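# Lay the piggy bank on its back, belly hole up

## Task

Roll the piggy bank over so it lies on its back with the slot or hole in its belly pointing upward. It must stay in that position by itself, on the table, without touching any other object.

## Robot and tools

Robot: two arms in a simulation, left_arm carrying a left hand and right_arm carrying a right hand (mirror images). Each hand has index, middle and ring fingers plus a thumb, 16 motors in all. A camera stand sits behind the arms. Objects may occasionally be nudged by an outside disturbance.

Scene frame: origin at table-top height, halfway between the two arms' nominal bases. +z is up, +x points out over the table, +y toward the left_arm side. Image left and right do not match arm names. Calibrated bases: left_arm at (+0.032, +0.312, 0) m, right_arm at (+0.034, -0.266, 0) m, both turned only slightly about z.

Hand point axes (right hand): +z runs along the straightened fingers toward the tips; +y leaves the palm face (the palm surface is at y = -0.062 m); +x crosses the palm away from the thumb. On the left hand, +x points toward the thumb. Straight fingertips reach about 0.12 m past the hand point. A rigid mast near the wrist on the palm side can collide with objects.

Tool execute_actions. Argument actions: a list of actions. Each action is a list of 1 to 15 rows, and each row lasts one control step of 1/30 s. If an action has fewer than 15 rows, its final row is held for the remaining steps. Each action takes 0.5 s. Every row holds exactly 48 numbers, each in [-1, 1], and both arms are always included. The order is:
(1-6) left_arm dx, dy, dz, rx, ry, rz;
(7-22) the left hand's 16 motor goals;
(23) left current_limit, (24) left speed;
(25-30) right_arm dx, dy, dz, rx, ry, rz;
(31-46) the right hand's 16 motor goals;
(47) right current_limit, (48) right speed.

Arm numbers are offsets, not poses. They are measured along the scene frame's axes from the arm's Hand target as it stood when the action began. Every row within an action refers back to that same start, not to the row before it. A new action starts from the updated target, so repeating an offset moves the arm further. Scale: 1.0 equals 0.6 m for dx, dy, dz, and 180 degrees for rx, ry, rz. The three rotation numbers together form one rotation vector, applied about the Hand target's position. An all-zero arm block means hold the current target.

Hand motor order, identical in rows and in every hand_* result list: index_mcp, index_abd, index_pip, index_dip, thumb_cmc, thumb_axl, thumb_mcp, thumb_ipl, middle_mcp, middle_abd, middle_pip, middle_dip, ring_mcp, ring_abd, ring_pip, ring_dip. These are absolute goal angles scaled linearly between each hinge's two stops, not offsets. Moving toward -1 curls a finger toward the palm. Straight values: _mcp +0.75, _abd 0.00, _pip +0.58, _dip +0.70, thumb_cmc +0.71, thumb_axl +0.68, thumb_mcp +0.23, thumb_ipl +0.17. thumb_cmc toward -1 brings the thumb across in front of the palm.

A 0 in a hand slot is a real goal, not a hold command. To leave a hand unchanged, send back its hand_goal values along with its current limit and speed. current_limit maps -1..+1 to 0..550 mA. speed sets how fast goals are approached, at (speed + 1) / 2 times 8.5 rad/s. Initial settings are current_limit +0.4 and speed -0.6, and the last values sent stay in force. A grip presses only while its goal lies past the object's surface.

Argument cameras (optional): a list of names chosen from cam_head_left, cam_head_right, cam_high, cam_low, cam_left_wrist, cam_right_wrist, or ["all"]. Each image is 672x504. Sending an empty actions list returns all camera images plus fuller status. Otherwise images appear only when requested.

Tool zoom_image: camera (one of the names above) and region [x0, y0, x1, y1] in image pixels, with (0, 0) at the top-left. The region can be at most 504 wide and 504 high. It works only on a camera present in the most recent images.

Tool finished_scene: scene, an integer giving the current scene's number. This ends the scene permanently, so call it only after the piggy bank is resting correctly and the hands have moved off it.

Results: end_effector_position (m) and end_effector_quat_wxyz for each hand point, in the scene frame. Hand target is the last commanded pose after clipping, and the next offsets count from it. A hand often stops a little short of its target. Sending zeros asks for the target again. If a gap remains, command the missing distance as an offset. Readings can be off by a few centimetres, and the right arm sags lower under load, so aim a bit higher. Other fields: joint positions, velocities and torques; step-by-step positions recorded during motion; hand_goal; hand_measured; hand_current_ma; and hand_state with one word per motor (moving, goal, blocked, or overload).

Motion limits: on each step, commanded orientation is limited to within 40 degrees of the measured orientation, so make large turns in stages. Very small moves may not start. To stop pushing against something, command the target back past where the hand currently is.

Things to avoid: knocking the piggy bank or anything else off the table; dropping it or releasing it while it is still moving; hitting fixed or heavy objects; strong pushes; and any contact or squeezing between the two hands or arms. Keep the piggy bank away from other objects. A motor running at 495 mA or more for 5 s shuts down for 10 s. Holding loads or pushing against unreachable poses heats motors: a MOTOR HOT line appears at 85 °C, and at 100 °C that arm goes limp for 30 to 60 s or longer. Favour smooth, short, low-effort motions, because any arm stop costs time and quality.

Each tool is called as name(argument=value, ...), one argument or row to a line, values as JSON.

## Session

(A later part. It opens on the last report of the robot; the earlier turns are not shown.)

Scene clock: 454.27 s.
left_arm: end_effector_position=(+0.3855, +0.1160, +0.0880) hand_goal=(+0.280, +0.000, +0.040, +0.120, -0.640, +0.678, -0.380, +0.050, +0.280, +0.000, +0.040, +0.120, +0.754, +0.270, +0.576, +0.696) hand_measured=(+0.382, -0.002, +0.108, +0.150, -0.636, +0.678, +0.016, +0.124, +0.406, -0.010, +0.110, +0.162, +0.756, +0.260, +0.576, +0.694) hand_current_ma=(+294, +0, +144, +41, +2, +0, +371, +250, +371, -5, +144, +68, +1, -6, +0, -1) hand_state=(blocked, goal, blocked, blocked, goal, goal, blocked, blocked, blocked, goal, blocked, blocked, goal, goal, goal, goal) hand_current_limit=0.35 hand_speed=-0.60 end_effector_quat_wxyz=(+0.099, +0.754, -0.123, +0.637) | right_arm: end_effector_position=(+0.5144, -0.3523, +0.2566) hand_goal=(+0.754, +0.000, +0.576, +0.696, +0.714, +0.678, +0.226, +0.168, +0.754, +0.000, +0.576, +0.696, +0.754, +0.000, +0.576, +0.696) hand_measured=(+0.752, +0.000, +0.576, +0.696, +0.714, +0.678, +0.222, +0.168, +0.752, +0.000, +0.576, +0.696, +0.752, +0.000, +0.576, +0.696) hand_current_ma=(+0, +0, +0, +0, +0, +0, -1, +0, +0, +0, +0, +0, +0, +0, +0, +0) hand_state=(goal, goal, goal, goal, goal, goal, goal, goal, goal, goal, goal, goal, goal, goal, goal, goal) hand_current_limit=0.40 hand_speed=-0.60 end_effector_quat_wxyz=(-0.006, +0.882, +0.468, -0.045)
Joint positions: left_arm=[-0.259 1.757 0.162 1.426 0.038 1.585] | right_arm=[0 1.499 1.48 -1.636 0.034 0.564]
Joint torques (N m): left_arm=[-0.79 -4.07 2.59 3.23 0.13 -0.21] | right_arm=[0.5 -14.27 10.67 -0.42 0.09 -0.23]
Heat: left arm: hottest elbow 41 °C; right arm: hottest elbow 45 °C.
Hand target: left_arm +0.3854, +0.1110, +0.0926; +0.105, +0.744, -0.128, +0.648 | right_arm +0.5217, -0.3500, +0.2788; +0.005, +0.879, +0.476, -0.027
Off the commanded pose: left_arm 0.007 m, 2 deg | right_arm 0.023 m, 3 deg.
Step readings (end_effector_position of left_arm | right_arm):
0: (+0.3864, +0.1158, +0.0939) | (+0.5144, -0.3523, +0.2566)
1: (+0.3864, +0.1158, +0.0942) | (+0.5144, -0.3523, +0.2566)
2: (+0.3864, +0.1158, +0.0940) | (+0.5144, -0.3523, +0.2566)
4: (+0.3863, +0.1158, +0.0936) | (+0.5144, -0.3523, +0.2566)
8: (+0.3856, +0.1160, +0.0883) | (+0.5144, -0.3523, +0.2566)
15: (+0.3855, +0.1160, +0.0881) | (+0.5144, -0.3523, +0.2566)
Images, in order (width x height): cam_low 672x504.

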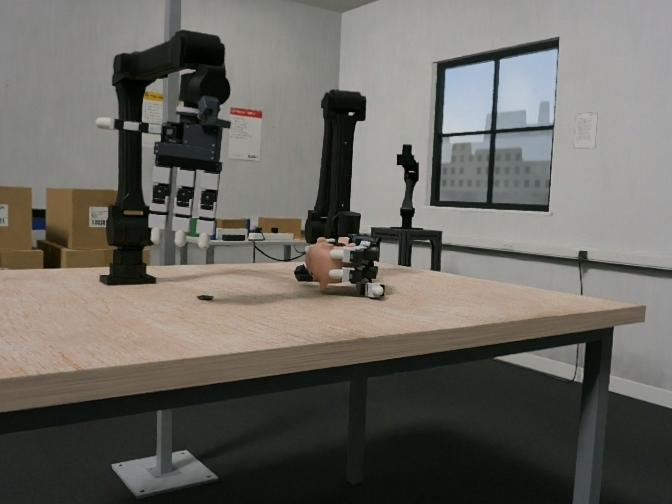

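execute_actions(
  actions=[
    [[0.0,0,-0.009,0,0,0,0.28,0,0.04,0.12,-0.64,0.678,-0.38,0.05,0.28,0,0.04,0.12,0.754,0.3,0.576,0.696,0.35,-0.6,0,0,0,0,0,0,0.754,0,0.576,0.696,0.714,0.678,0.226,0.168,0.754,0,0.576,0.696,0.754,0,0.576,0.696,0.4,-0.6]],
  ],
  cameras=["cam_low"],
)

zoom_image(
  camera="cam_low",
  region=[270, 210, 390, 300],
)

Scene clock: 460.33 s.
left_arm: end_effector_position=(+0.3849, +0.1162, +0.0874) hand_goal=(+0.280, +0.000, +0.040, +0.120, -0.640, +0.678, -0.380, +0.050, +0.280, +0.000, +0.040, +0.120, +0.754, +0.300, +0.576, +0.696) hand_measured=(+0.382, -0.002, +0.108, +0.150, -0.636, +0.678, +0.016, +0.124, +0.406, -0.010, +0.110, +0.162, +0.756, +0.292, +0.576, +0.694) hand_current_ma=(+293, +0, +144, +41, +2, +0, +371, +250, +371, -5, +144, +68, +1, -4, +0, -1) hand_state=(blocked, goal, blocked, blocked, goal, goal, blocked, blocked, blocked, goal, blocked, blocked, goal, goal, goal, goal) hand_current_limit=0.35 hand_speed=-0.60 end_effector_quat_wxyz=(+0.099, +0.749, -0.122, +0.643) | right_arm: end_effector_position=(+0.5144, -0.3523, +0.2566) hand_goal=(+0.754, +0.000, +0.576, +0.696, +0.714, +0.678, +0.226, +0.168, +0.754, +0.000, +0.576, +0.696, +0.754, +0.000, +0.576, +0.696) hand_measured=(+0.752, +0.000, +0.576, +0.696, +0.714, +0.678, +0.222, +0.168, +0.752, +0.000, +0.576, +0.696, +0.752, +0.000, +0.576, +0.696) hand_current_ma=(+0, +0, +0, +0, +0, +0, -1, +0, +0, +0, +0, +0, +0, +0, +0, +0) hand_state=(goal, goal, goal, goal, goal, goal, goal, goal, goal, goal, goal, goal, goal, goal, goal, goal) hand_current_limit=0.40 hand_speed=-0.60 end_effector_quat_wxyz=(-0.006, +0.882, +0.468, -0.045)
Joint positions: left_arm=[-0.259 1.793 0.162 1.477 0.038 1.585] | right_arm=[0 1.499 1.48 -1.636 0.034 0.564]
Joint torques (N m): left_arm=[-0.85 -4.19 2.56 2.95 0.11 -0.26] | right_arm=[0.44 -14.45 10.71 -0.44 0.08 -0.23]
Heat: left arm: hottest elbow 40 °C; right arm: hottest elbow 46 °C.
Hand target: left_arm +0.3854, +0.1110, +0.0872; +0.105, +0.744, -0.128, +0.648 | right_arm +0.5217, -0.3500, +0.2788; +0.005, +0.879, +0.476, -0.027
Off the commanded pose: left_arm 0.005 m, 1 deg | right_arm 0.023 m, 3 deg.
Step readings (end_effector_position of left_arm | right_arm):
0: (+0.3855, +0.1160, +0.0880) | (+0.5144, -0.3523, +0.2566)
1: (+0.3855, +0.1160, +0.0879) | (+0.5144, -0.3523, +0.2566)
2: (+0.3855, +0.1160, +0.0879) | (+0.5144, -0.3523, +0.2566)
4: (+0.3853, +0.1161, +0.0875) | (+0.5144, -0.3523, +0.2566)
8: (+0.3850, +0.1162, +0.0873) | (+0.5144, -0.3523, +0.2566)
15: (+0.3849, +0.1162, +0.0873) | (+0.5144, -0.3523, +0.2566)
Images, in order (width x height): cam_low 672x504.

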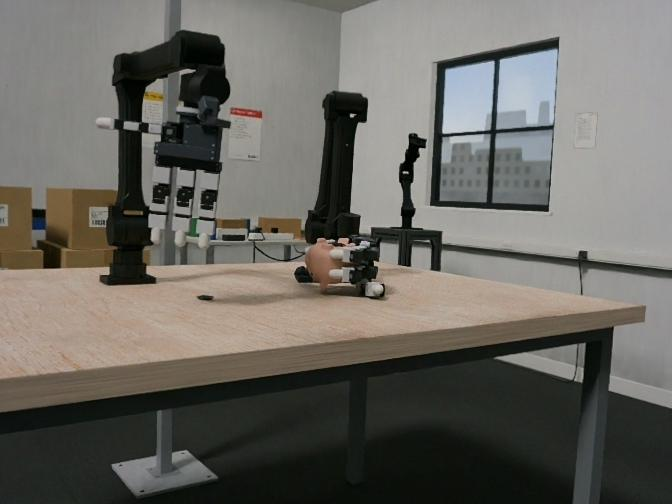

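Scaled by 4.200 from the camera's 672x504 image, which has a finer 960x720 frame.

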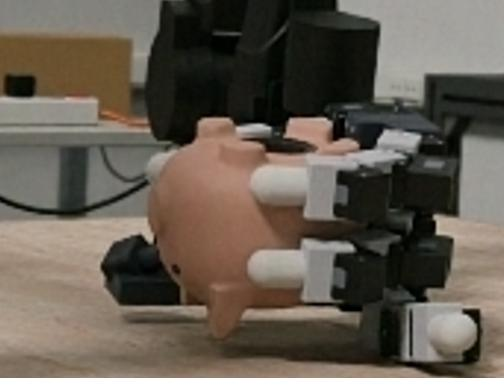

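execute_actions(
  actions=[
    [[0.0,0,0.002,0,0,0,0.38,0,0.108,0.15,-0.636,0.678,0.014,0.124,0.404,0,0.11,0.162,0.754,0.3,0.576,0.696,0.35,-0.9,0,0,0,0,0,0,0.754,0,0.576,0.696,0.714,0.678,0.226,0.168,0.754,0,0.576,0.696,0.754,0,0.576,0.696,0.4,-0.6]],
  ],
  cameras=["cam_low", "cam_high"],
)

zoom_image(
  camera="cam_low",
  region=[270, 210, 390, 300],
)

zoom_image(
  camera="cam_high",
  region=[220, 110, 350, 210],
)

Scene clock: 468.47 s.
left_arm: end_effector_position=(+0.3849, +0.1162, +0.0874) hand_goal=(+0.380, +0.000, +0.108, +0.150, -0.636, +0.678, +0.014, +0.124, +0.404, +0.000, +0.110, +0.162, +0.754, +0.300, +0.576, +0.696) hand_measured=(+0.388, -0.002, +0.118, +0.156, -0.648, +0.678, +0.030, +0.134, +0.414, -0.010, +0.122, +0.172, +0.756, +0.292, +0.576, +0.694) hand_current_ma=(+5, +0, +8, +3, -9, +0, +25, +11, +7, -5, +10, +8, +1, -4, +0, -1) hand_state=(goal, goal, goal, goal, goal, goal, goal, goal, goal, goal, goal, goal, goal, goal, goal, goal) hand_current_limit=0.35 hand_speed=-0.90 end_effector_quat_wxyz=(+0.099, +0.749, -0.122, +0.643) | right_arm: end_effector_position=(+0.5144, -0.3523, +0.2566) hand_goal=(+0.754, +0.000, +0.576, +0.696, +0.714, +0.678, +0.226, +0.168, +0.754, +0.000, +0.576, +0.696, +0.754, +0.000, +0.576, +0.696) hand_measured=(+0.752, +0.000, +0.576, +0.696, +0.714, +0.678, +0.222, +0.168, +0.752, +0.000, +0.576, +0.696, +0.752, +0.000, +0.576, +0.696) hand_current_ma=(+0, +0, +0, +0, +0, +0, -1, +0, +0, +0, +0, +0, +0, +0, +0, +0) hand_state=(goal, goal, goal, goal, goal, goal, goal, goal, goal, goal, goal, goal, goal, goal, goal, goal) hand_current_limit=0.40 hand_speed=-0.60 end_effector_quat_wxyz=(-0.006, +0.882, +0.468, -0.045)
Joint positions: left_arm=[-0.259 1.793 0.162 1.477 0.038 1.585] | right_arm=[0 1.499 1.48 -1.636 0.034 0.564]
Joint torques (N m): left_arm=[-1.26 -5.01 2.55 2.59 0.18 -0.25] | right_arm=[0.32 -14.27 10.7 -0.47 0.09 -0.24]
Heat: left arm: hottest elbow 40 °C; right arm: hottest elbow 46 °C.
Hand target: left_arm +0.3854, +0.1110, +0.0884; +0.105, +0.744, -0.128, +0.648 | right_arm +0.5217, -0.3500, +0.2788; +0.005, +0.879, +0.476, -0.027
Off the commanded pose: left_arm 0.005 m, 1 deg | right_arm 0.023 m, 3 deg.
Step readings (end_effector_position of left_arm | right_arm):
0: (+0.3849, +0.1162, +0.0874) | (+0.5144, -0.3523, +0.2566)
1: (+0.3849, +0.1162, +0.0874) | (+0.5144, -0.3523, +0.2566)
2: (+0.3849, +0.1162, +0.0874) | (+0.5144, -0.3523, +0.2566)
4: (+0.3849, +0.1162, +0.0874) | (+0.5144, -0.3523, +0.2566)
8: (+0.3849, +0.1162, +0.0874) | (+0.5144, -0.3523, +0.2566)
15: (+0.3849, +0.1162, +0.0874) | (+0.5144, -0.3523, +0.2566)
Images, in order (width x height): cam_high 672x504, cam_low 672x504.

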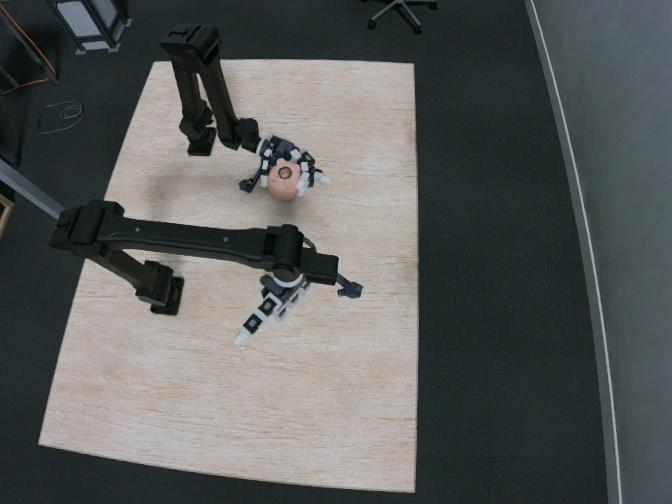

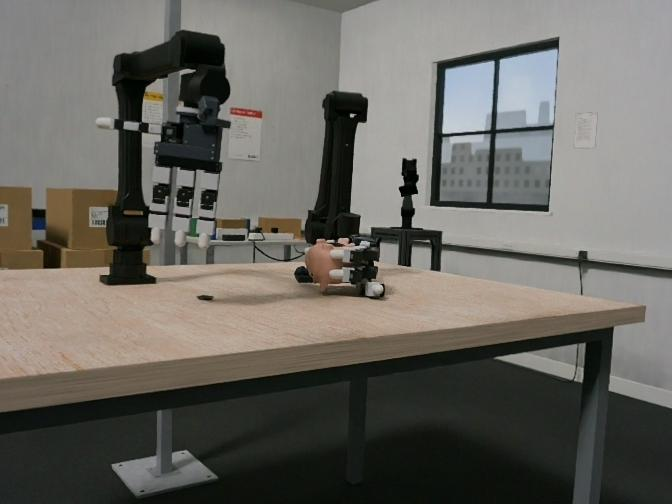

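Scaled by 4.200 from the camera's 672x504 image, which has a finer 960x720 frame.

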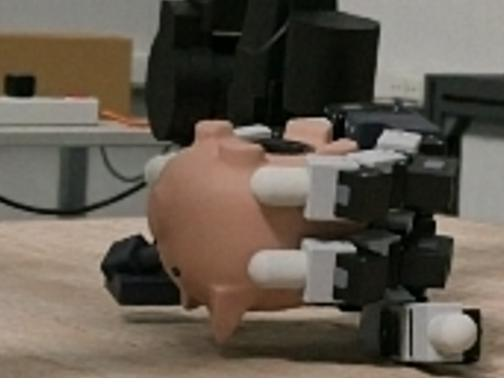

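Scaled by 3.877 from the camera's 672x504 image, which has a finer 960x720 frame.

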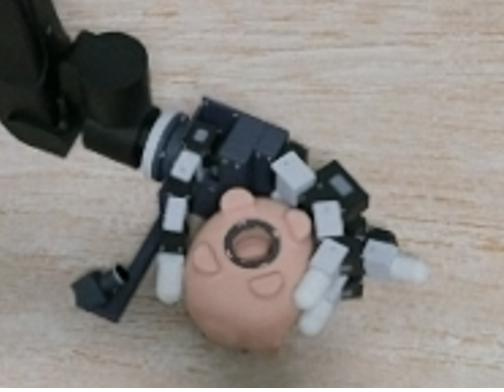

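execute_actions(
  actions=[
    [[0.0,0,0,0,0,0,0.42,0,0.14,0.18,-0.648,0.678,0.08,0.15,0.45,0,0.14,0.19,0.754,0.3,0.576,0.696,0.35,-0.92,0,0,0,0,0,0,0.754,0,0.576,0.696,0.714,0.678,0.226,0.168,0.754,0,0.576,0.696,0.754,0,0.576,0.696,0.4,-0.6]],
  ],
  cameras=["cam_low", "cam_high"],
)

zoom_image(
  camera="cam_low",
  region=[270, 210, 390, 300],
)

zoom_image(
  camera="cam_high",
  region=[220, 110, 350, 210],
)

Scene clock: 482.80 s.
left_arm: end_effector_position=(+0.3849, +0.1162, +0.0874) hand_goal=(+0.420, +0.000, +0.140, +0.180, -0.648, +0.678, +0.080, +0.150, +0.450, +0.000, +0.140, +0.190, +0.754, +0.300, +0.576, +0.696) hand_measured=(+0.418, -0.002, +0.138, +0.178, -0.656, +0.678, +0.076, +0.148, +0.448, -0.010, +0.138, +0.188, +0.756, +0.292, +0.576, +0.694) hand_current_ma=(-1, +0, -1, -1, -6, +0, -2, -1, -1, -5, -1, -1, +0, -4, +0, -1) hand_state=(goal, goal, goal, goal, goal, goal, goal, goal, goal, goal, goal, goal, goal, goal, goal, goal) hand_current_limit=0.35 hand_speed=-0.92 end_effector_quat_wxyz=(+0.099, +0.749, -0.122, +0.643) | right_arm: end_effector_position=(+0.5144, -0.3523, +0.2566) hand_goal=(+0.754, +0.000, +0.576, +0.696, +0.714, +0.678, +0.226, +0.168, +0.754, +0.000, +0.576, +0.696, +0.754, +0.000, +0.576, +0.696) hand_measured=(+0.752, +0.000, +0.576, +0.696, +0.714, +0.678, +0.222, +0.168, +0.752, +0.000, +0.576, +0.696, +0.752, +0.000, +0.576, +0.696) hand_current_ma=(+0, +0, +0, +0, +0, +0, -1, +0, +0, +0, +0, +0, +0, +0, +0, +0) hand_state=(goal, goal, goal, goal, goal, goal, goal, goal, goal, goal, goal, goal, goal, goal, goal, goal) hand_current_limit=0.40 hand_speed=-0.60 end_effector_quat_wxyz=(-0.006, +0.882, +0.468, -0.045)
Joint positions: left_arm=[-0.259 1.793 0.162 1.477 0.038 1.585] | right_arm=[0 1.499 1.48 -1.636 0.034 0.564]
Joint torques (N m): left_arm=[-1.08 -5.13 2.43 2.69 0.13 -0.18] | right_arm=[0.44 -14.15 10.71 -0.39 0.09 -0.24]
Heat: left arm: hottest elbow 39 °C; right arm: hottest elbow 46 °C.
Hand target: left_arm +0.3854, +0.1110, +0.0884; +0.105, +0.744, -0.128, +0.648 | right_arm +0.5217, -0.3500, +0.2788; +0.005, +0.879, +0.476, -0.027
Off the commanded pose: left_arm 0.005 m, 1 deg | right_arm 0.023 m, 3 deg.
Step readings (end_effector_position of left_arm | right_arm):
0: (+0.3849, +0.1162, +0.0874) | (+0.5144, -0.3523, +0.2566)
1: (+0.3849, +0.1162, +0.0874) | (+0.5144, -0.3523, +0.2566)
2: (+0.3849, +0.1162, +0.0874) | (+0.5144, -0.3523, +0.2566)
4: (+0.3849, +0.1162, +0.0874) | (+0.5144, -0.3523, +0.2566)
8: (+0.3849, +0.1162, +0.0874) | (+0.5144, -0.3523, +0.2566)
15: (+0.3849, +0.1162, +0.0874) | (+0.5144, -0.3523, +0.2566)
Images, in order (width x height): cam_high 672x504, cam_low 672x504.

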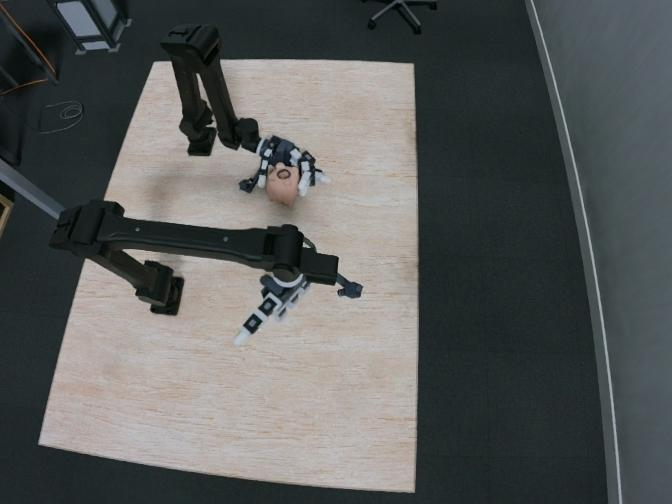

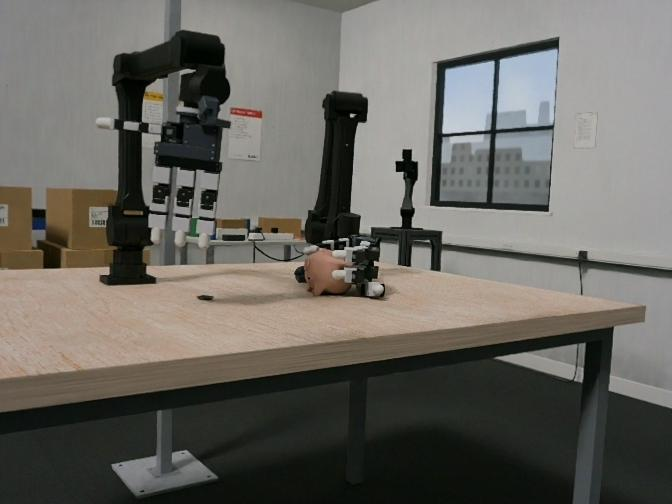

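Scaled by 4.200 from the camera's 672x504 image, which has a finer 960x720 frame.

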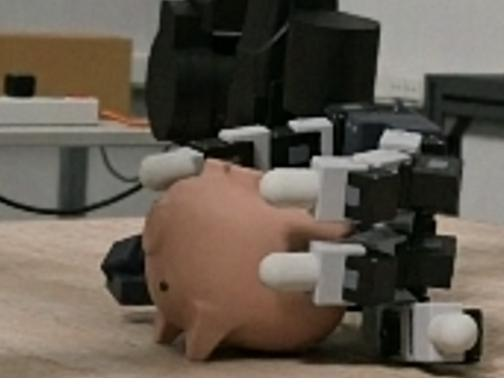

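Scaled by 3.877 from the camera's 672x504 image, which has a finer 960x720 frame.

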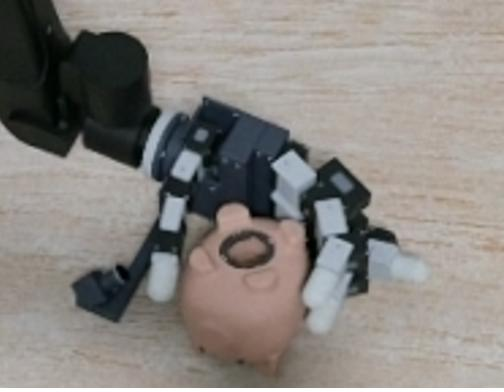

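execute_actions(
  actions=[
    [[0.0,0,0,0,0,0,0.6,0,0.3,0.4,-0.64,0.678,0.226,0.168,0.6,0,0.3,0.4,0.754,0.3,0.576,0.696,0.35,-0.85,0,0,0,0,0,0,0.754,0,0.576,0.696,0.714,0.678,0.226,0.168,0.754,0,0.576,0.696,0.754,0,0.576,0.696,0.4,-0.6]],
    [[0.0,0,0.005,0,0,0,0.754,0,0.576,0.696,-0.57,0.678,0.226,0.168,0.754,0,0.576,0.696,0.754,0.3,0.576,0.696,0.35,-0.75,0,0,0,0,0,0,0.754,0,0.576,0.696,0.714,0.678,0.226,0.168,0.754,0,0.576,0.696,0.754,0,0.576,0.696,0.4,-0.6]],
  ],
  cameras=["cam_low", "cam_high"],
)

zoom_image(
  camera="cam_low",
  region=[270, 210, 390, 300],
)

zoom_image(
  camera="cam_high",
  region=[220, 110, 350, 210],
)

Scene clock: 493.27 s.
left_arm: end_effector_position=(+0.3846, +0.1155, +0.0877) hand_goal=(+0.754, +0.000, +0.576, +0.696, -0.570, +0.678, +0.226, +0.168, +0.754, +0.000, +0.576, +0.696, +0.754, +0.300, +0.576, +0.696) hand_measured=(+0.752, -0.002, +0.574, +0.694, -0.592, +0.678, +0.222, +0.166, +0.698, +0.034, +0.528, +0.680, +0.808, +0.256, +0.602, +0.700) hand_current_ma=(-1, +0, -1, -1, -26, +0, -2, -1, -115, +41, -84, -15, +109, -57, +32, +1) hand_state=(goal, goal, goal, goal, blocked, goal, goal, goal, blocked, blocked, blocked, goal, blocked, blocked, blocked, goal) hand_current_limit=0.35 hand_speed=-0.75 end_effector_quat_wxyz=(+0.101, +0.749, -0.124, +0.643) | right_arm: end_effector_position=(+0.5144, -0.3523, +0.2566) hand_goal=(+0.754, +0.000, +0.576, +0.696, +0.714, +0.678, +0.226, +0.168, +0.754, +0.000, +0.576, +0.696, +0.754, +0.000, +0.576, +0.696) hand_measured=(+0.752, +0.000, +0.576, +0.696, +0.714, +0.678, +0.222, +0.168, +0.752, +0.000, +0.576, +0.696, +0.752, +0.000, +0.576, +0.696) hand_current_ma=(+0, +0, +0, +0, +0, +0, -1, +0, +0, +0, +0, +0, +0, +0, +0, +0) hand_state=(goal, goal, goal, goal, goal, goal, goal, goal, goal, goal, goal, goal, goal, goal, goal, goal) hand_current_limit=0.40 hand_speed=-0.60 end_effector_quat_wxyz=(-0.006, +0.882, +0.468, -0.045)
Joint positions: left_arm=[-0.259 1.792 0.163 1.477 0.042 1.585] | right_arm=[0 1.499 1.48 -1.636 0.034 0.564]
Joint torques (N m): left_arm=[-1.96 -6.42 2.32 1.78 0.12 -0.12] | right_arm=[0.5 -14.27 10.76 -0.44 0.09 -0.23]
Heat: left arm: hottest elbow 38 °C; right arm: hottest elbow 46 °C.
Hand target: left_arm +0.3854, +0.1111, +0.0914; +0.105, +0.744, -0.128, +0.648 | right_arm +0.5217, -0.3500, +0.2788; +0.005, +0.879, +0.476, -0.027
Off the commanded pose: left_arm 0.006 m, 1 deg | right_arm 0.023 m, 3 deg.
Step readings (end_effector_position of left_arm | right_arm):
0: (+0.3849, +0.1162, +0.0874) | (+0.5144, -0.3523, +0.2566)
1: (+0.3849, +0.1162, +0.0874) | (+0.5144, -0.3523, +0.2566)
2: (+0.3849, +0.1162, +0.0874) | (+0.5144, -0.3523, +0.2566)
4: (+0.3849, +0.1162, +0.0874) | (+0.5144, -0.3523, +0.2566)
8: (+0.3849, +0.1162, +0.0874) | (+0.5144, -0.3523, +0.2566)
15: (+0.3849, +0.1162, +0.0874) | (+0.5144, -0.3523, +0.2566)
16: (+0.3849, +0.1162, +0.0874) | (+0.5144, -0.3523, +0.2566)
17: (+0.3849, +0.1162, +0.0874) | (+0.5144, -0.3523, +0.2566)
19: (+0.3849, +0.1159, +0.0875) | (+0.5144, -0.3523, +0.2566)
23: (+0.3852, +0.1161, +0.0877) | (+0.5144, -0.3523, +0.2566)
30: (+0.3846, +0.1155, +0.0877) | (+0.5144, -0.3523, +0.2566)
Images, in order (width x height): cam_high 672x504, cam_low 672x504.

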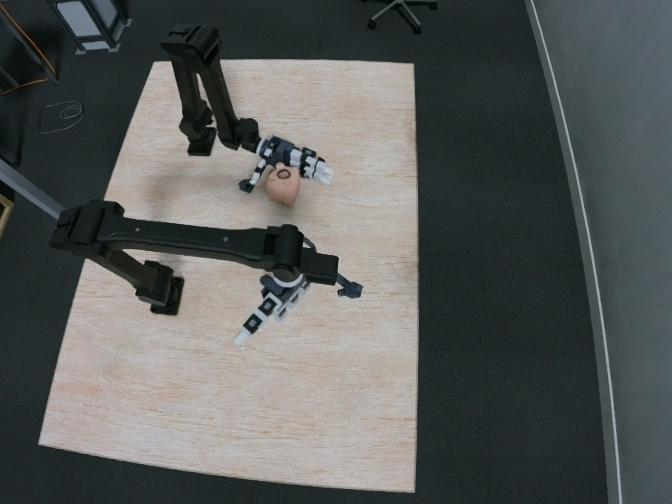

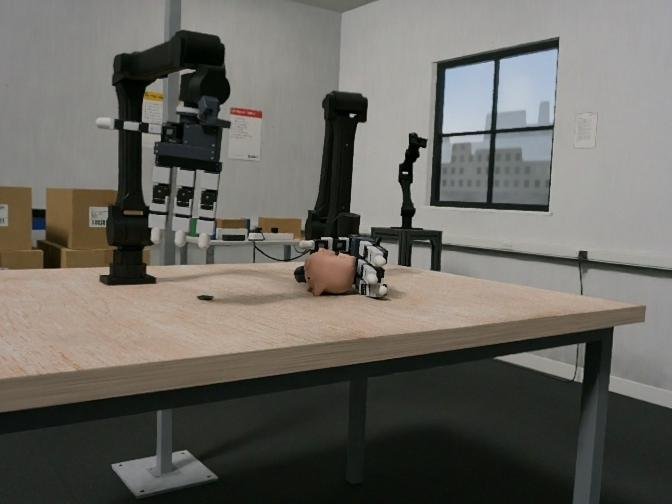

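Scaled by 4.200 from the camera's 672x504 image, which has a finer 960x720 frame.

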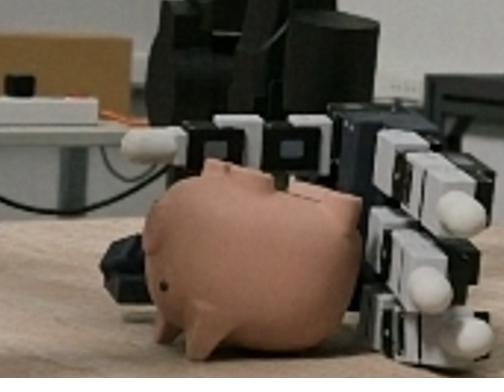

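Scaled by 3.877 from the camera's 672x504 image, which has a finer 960x720 frame.

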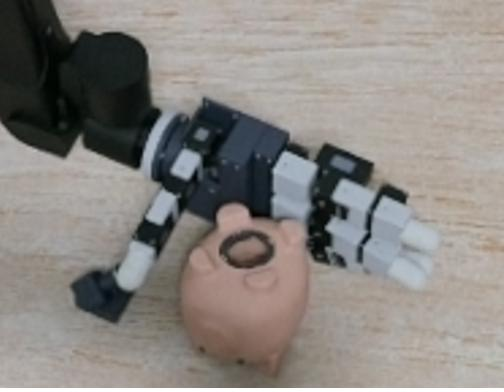

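execute_actions(
  actions=[
    [[0.0,0,0.015,0,0,0,0.754,0,0.576,0.696,-0.57,0.678,0.226,0.168,0.7,0.03,0.53,0.68,0.8,0.25,0.6,0.7,0.35,-0.75,0,0,0,0,0,0,0.754,0,0.576,0.696,0.714,0.678,0.226,0.168,0.754,0,0.576,0.696,0.754,0,0.576,0.696,0.4,-0.6]],
    [[0.02,0.055,0.01,0,0,0,0.754,0,0.576,0.696,-0.57,0.678,0.226,0.168,0.7,0.03,0.53,0.68,0.8,0.25,0.6,0.7,0.35,-0.75,0,0,0,0,0,0,0.754,0,0.576,0.696,0.714,0.678,0.226,0.168,0.754,0,0.576,0.696,0.754,0,0.576,0.696,0.4,-0.6]],
    [[0.03,0.08,0.02,0,0,0,0.754,0,0.576,0.696,-0.57,0.678,0.226,0.168,0.7,0.03,0.53,0.68,0.8,0.25,0.6,0.7,0.35,-0.75,0,0,0,0,0,0,0.754,0,0.576,0.696,0.714,0.678,0.226,0.168,0.754,0,0.576,0.696,0.754,0,0.576,0.696,0.4,-0.6]],
    [[0.03,0.08,0.05,0,0,0,0.754,0,0.576,0.696,-0.57,0.678,0.226,0.168,0.754,0,0.576,0.696,0.754,0,0.576,0.696,0.35,-0.75,0,0,0,0,0,0,0.754,0,0.576,0.696,0.714,0.678,0.226,0.168,0.754,0,0.576,0.696,0.754,0,0.576,0.696,0.4,-0.6]],
  ],
  cameras=["cam_low", "cam_high", "cam_head_left"],
)

zoom_image(
  camera="cam_low",
  region=[270, 210, 390, 300],
)

zoom_image(
  camera="cam_high",
  region=[220, 110, 350, 210],
)

zoom_image(
  camera="cam_head_left",
  region=[300, 130, 420, 250],
)

Scene clock: 509.30 s.
left_arm: end_effector_position=(+0.4270, +0.2395, +0.1425) hand_goal=(+0.754, +0.000, +0.576, +0.696, -0.570, +0.678, +0.226, +0.168, +0.754, +0.000, +0.576, +0.696, +0.754, +0.000, +0.576, +0.696) hand_measured=(+0.754, -0.002, +0.574, +0.694, -0.592, +0.678, +0.224, +0.166, +0.754, -0.002, +0.574, +0.694, +0.756, -0.002, +0.578, +0.698) hand_current_ma=(+0, -1, +0, -1, -24, +0, +0, -1, +0, +0, -1, -1, +1, +0, +1, +1) hand_state=(goal, goal, goal, goal, blocked, goal, goal, goal, goal, goal, goal, goal, goal, goal, goal, goal) hand_current_limit=0.35 hand_speed=-0.75 end_effector_quat_wxyz=(+0.110, +0.750, -0.117, +0.642) | right_arm: end_effector_position=(+0.5144, -0.3523, +0.2566) hand_goal=(+0.754, +0.000, +0.576, +0.696, +0.714, +0.678, +0.226, +0.168, +0.754, +0.000, +0.576, +0.696, +0.754, +0.000, +0.576, +0.696) hand_measured=(+0.752, +0.000, +0.576, +0.696, +0.714, +0.678, +0.222, +0.168, +0.752, +0.000, +0.576, +0.696, +0.752, +0.000, +0.576, +0.696) hand_current_ma=(+0, +0, +0, +0, +0, +0, -1, +0, +0, +0, +0, +0, +0, +0, +0, +0) hand_state=(goal, goal, goal, goal, goal, goal, goal, goal, goal, goal, goal, goal, goal, goal, goal, goal) hand_current_limit=0.40 hand_speed=-0.60 end_effector_quat_wxyz=(-0.006, +0.882, +0.468, -0.045)
Joint positions: left_arm=[0.262 1.471 0.273 1.018 0.561 1.653] | right_arm=[0 1.499 1.48 -1.636 0.034 0.564]
Joint torques (N m): left_arm=[-0.03 -5.95 6.3 1.17 0.28 0.06] | right_arm=[0.44 -14.27 10.71 -0.4 0.09 -0.23]
Heat: left arm: hottest elbow 38 °C; right arm: hottest elbow 46 °C.
Hand target: left_arm +0.4333, +0.2401, +0.1483; +0.105, +0.744, -0.128, +0.648 | right_arm +0.5217, -0.3500, +0.2788; +0.005, +0.879, +0.476, -0.027
Off the commanded pose: left_arm 0.009 m, 2 deg | right_arm 0.023 m, 3 deg.
Step readings (end_effector_position of left_arm | right_arm):
0: (+0.3846, +0.1155, +0.0877) | (+0.5144, -0.3523, +0.2566)
1: (+0.3846, +0.1155, +0.0879) | (+0.5144, -0.3523, +0.2566)
2: (+0.3847, +0.1155, +0.0882) | (+0.5144, -0.3523, +0.2566)
4: (+0.3857, +0.1160, +0.0903) | (+0.5144, -0.3523, +0.2566)
8: (+0.3866, +0.1157, +0.0986) | (+0.5144, -0.3523, +0.2566)
15: (+0.3869, +0.1156, +0.1001) | (+0.5144, -0.3523, +0.2566)
16: (+0.3864, +0.1152, +0.0997) | (+0.5144, -0.3523, +0.2566)
17: (+0.3843, +0.1138, +0.0996) | (+0.5144, -0.3523, +0.2566)
19: (+0.3818, +0.1166, +0.1005) | (+0.5144, -0.3523, +0.2566)
23: (+0.3899, +0.1363, +0.1039) | (+0.5144, -0.3523, +0.2566)
30: (+0.3929, +0.1451, +0.1040) | (+0.5144, -0.3523, +0.2566)
31: (+0.3923, +0.1445, +0.1038) | (+0.5144, -0.3523, +0.2566)
32: (+0.3906, +0.1448, +0.1038) | (+0.5144, -0.3523, +0.2566)
34: (+0.3886, +0.1507, +0.1057) | (+0.5144, -0.3523, +0.2566)
38: (+0.4027, +0.1819, +0.1128) | (+0.5144, -0.3523, +0.2566)
45: (+0.4104, +0.1930, +0.1168) | (+0.5144, -0.3523, +0.2566)
46: (+0.4099, +0.1926, +0.1160) | (+0.5144, -0.3523, +0.2566)
47: (+0.4084, +0.1926, +0.1159) | (+0.5144, -0.3523, +0.2566)
49: (+0.4059, +0.1977, +0.1201) | (+0.5144, -0.3523, +0.2566)
53: (+0.4193, +0.2275, +0.1384) | (+0.5144, -0.3523, +0.2566)
60: (+0.4279, +0.2402, +0.1468) | (+0.5144, -0.3523, +0.2566)
Images, in order (width x height): cam_head_left 672x504, cam_high 672x504, cam_low 672x504.

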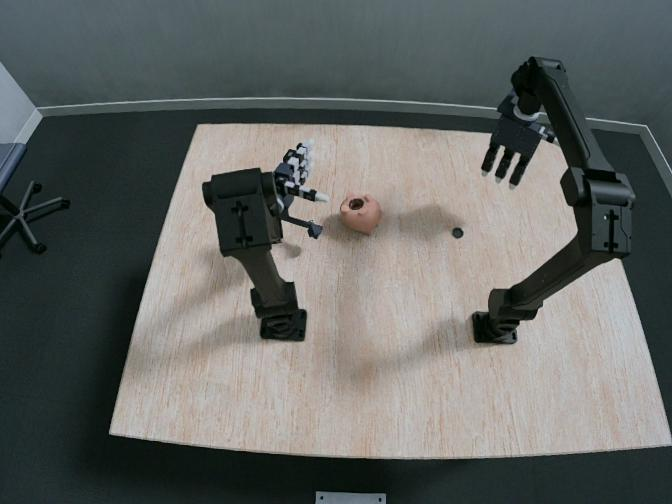

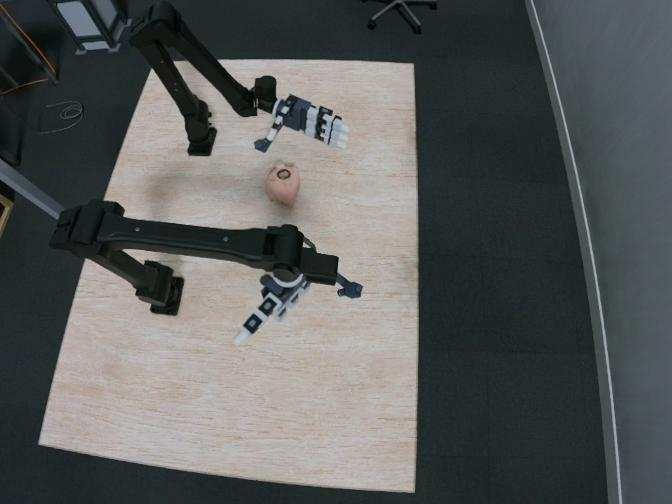

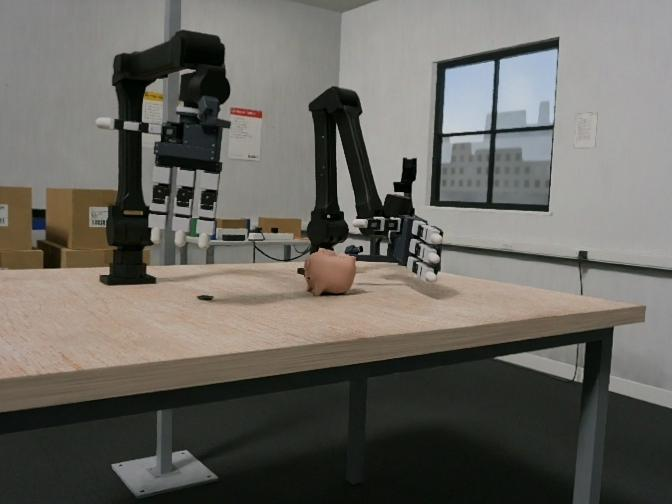

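Scaled by 4.200 from the camera's 672x504 image, which has a finer 960x720 frame.

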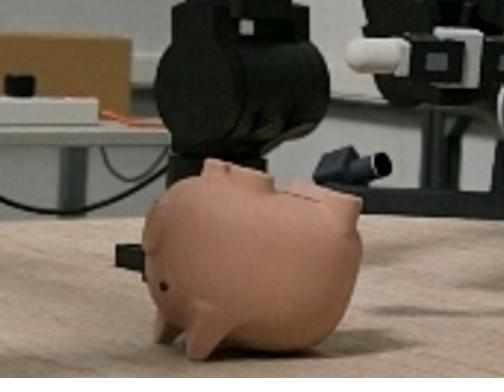

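Scaled by 3.877 from the camera's 672x504 image, which has a finer 960x720 frame.

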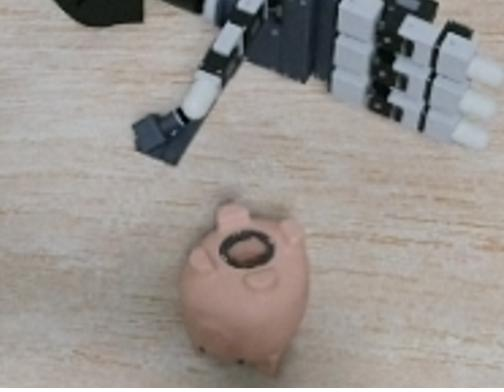

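Scaled by 4.200 from the camera's 672x504 image, which has a finer 960x720 frame.

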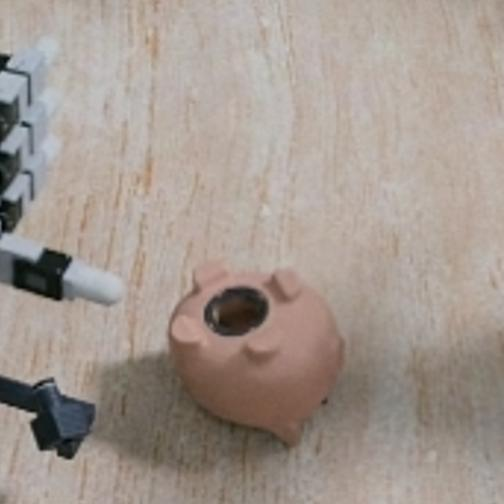

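finished_scene(
  scene=2,
)

The scene is finished: the task was done.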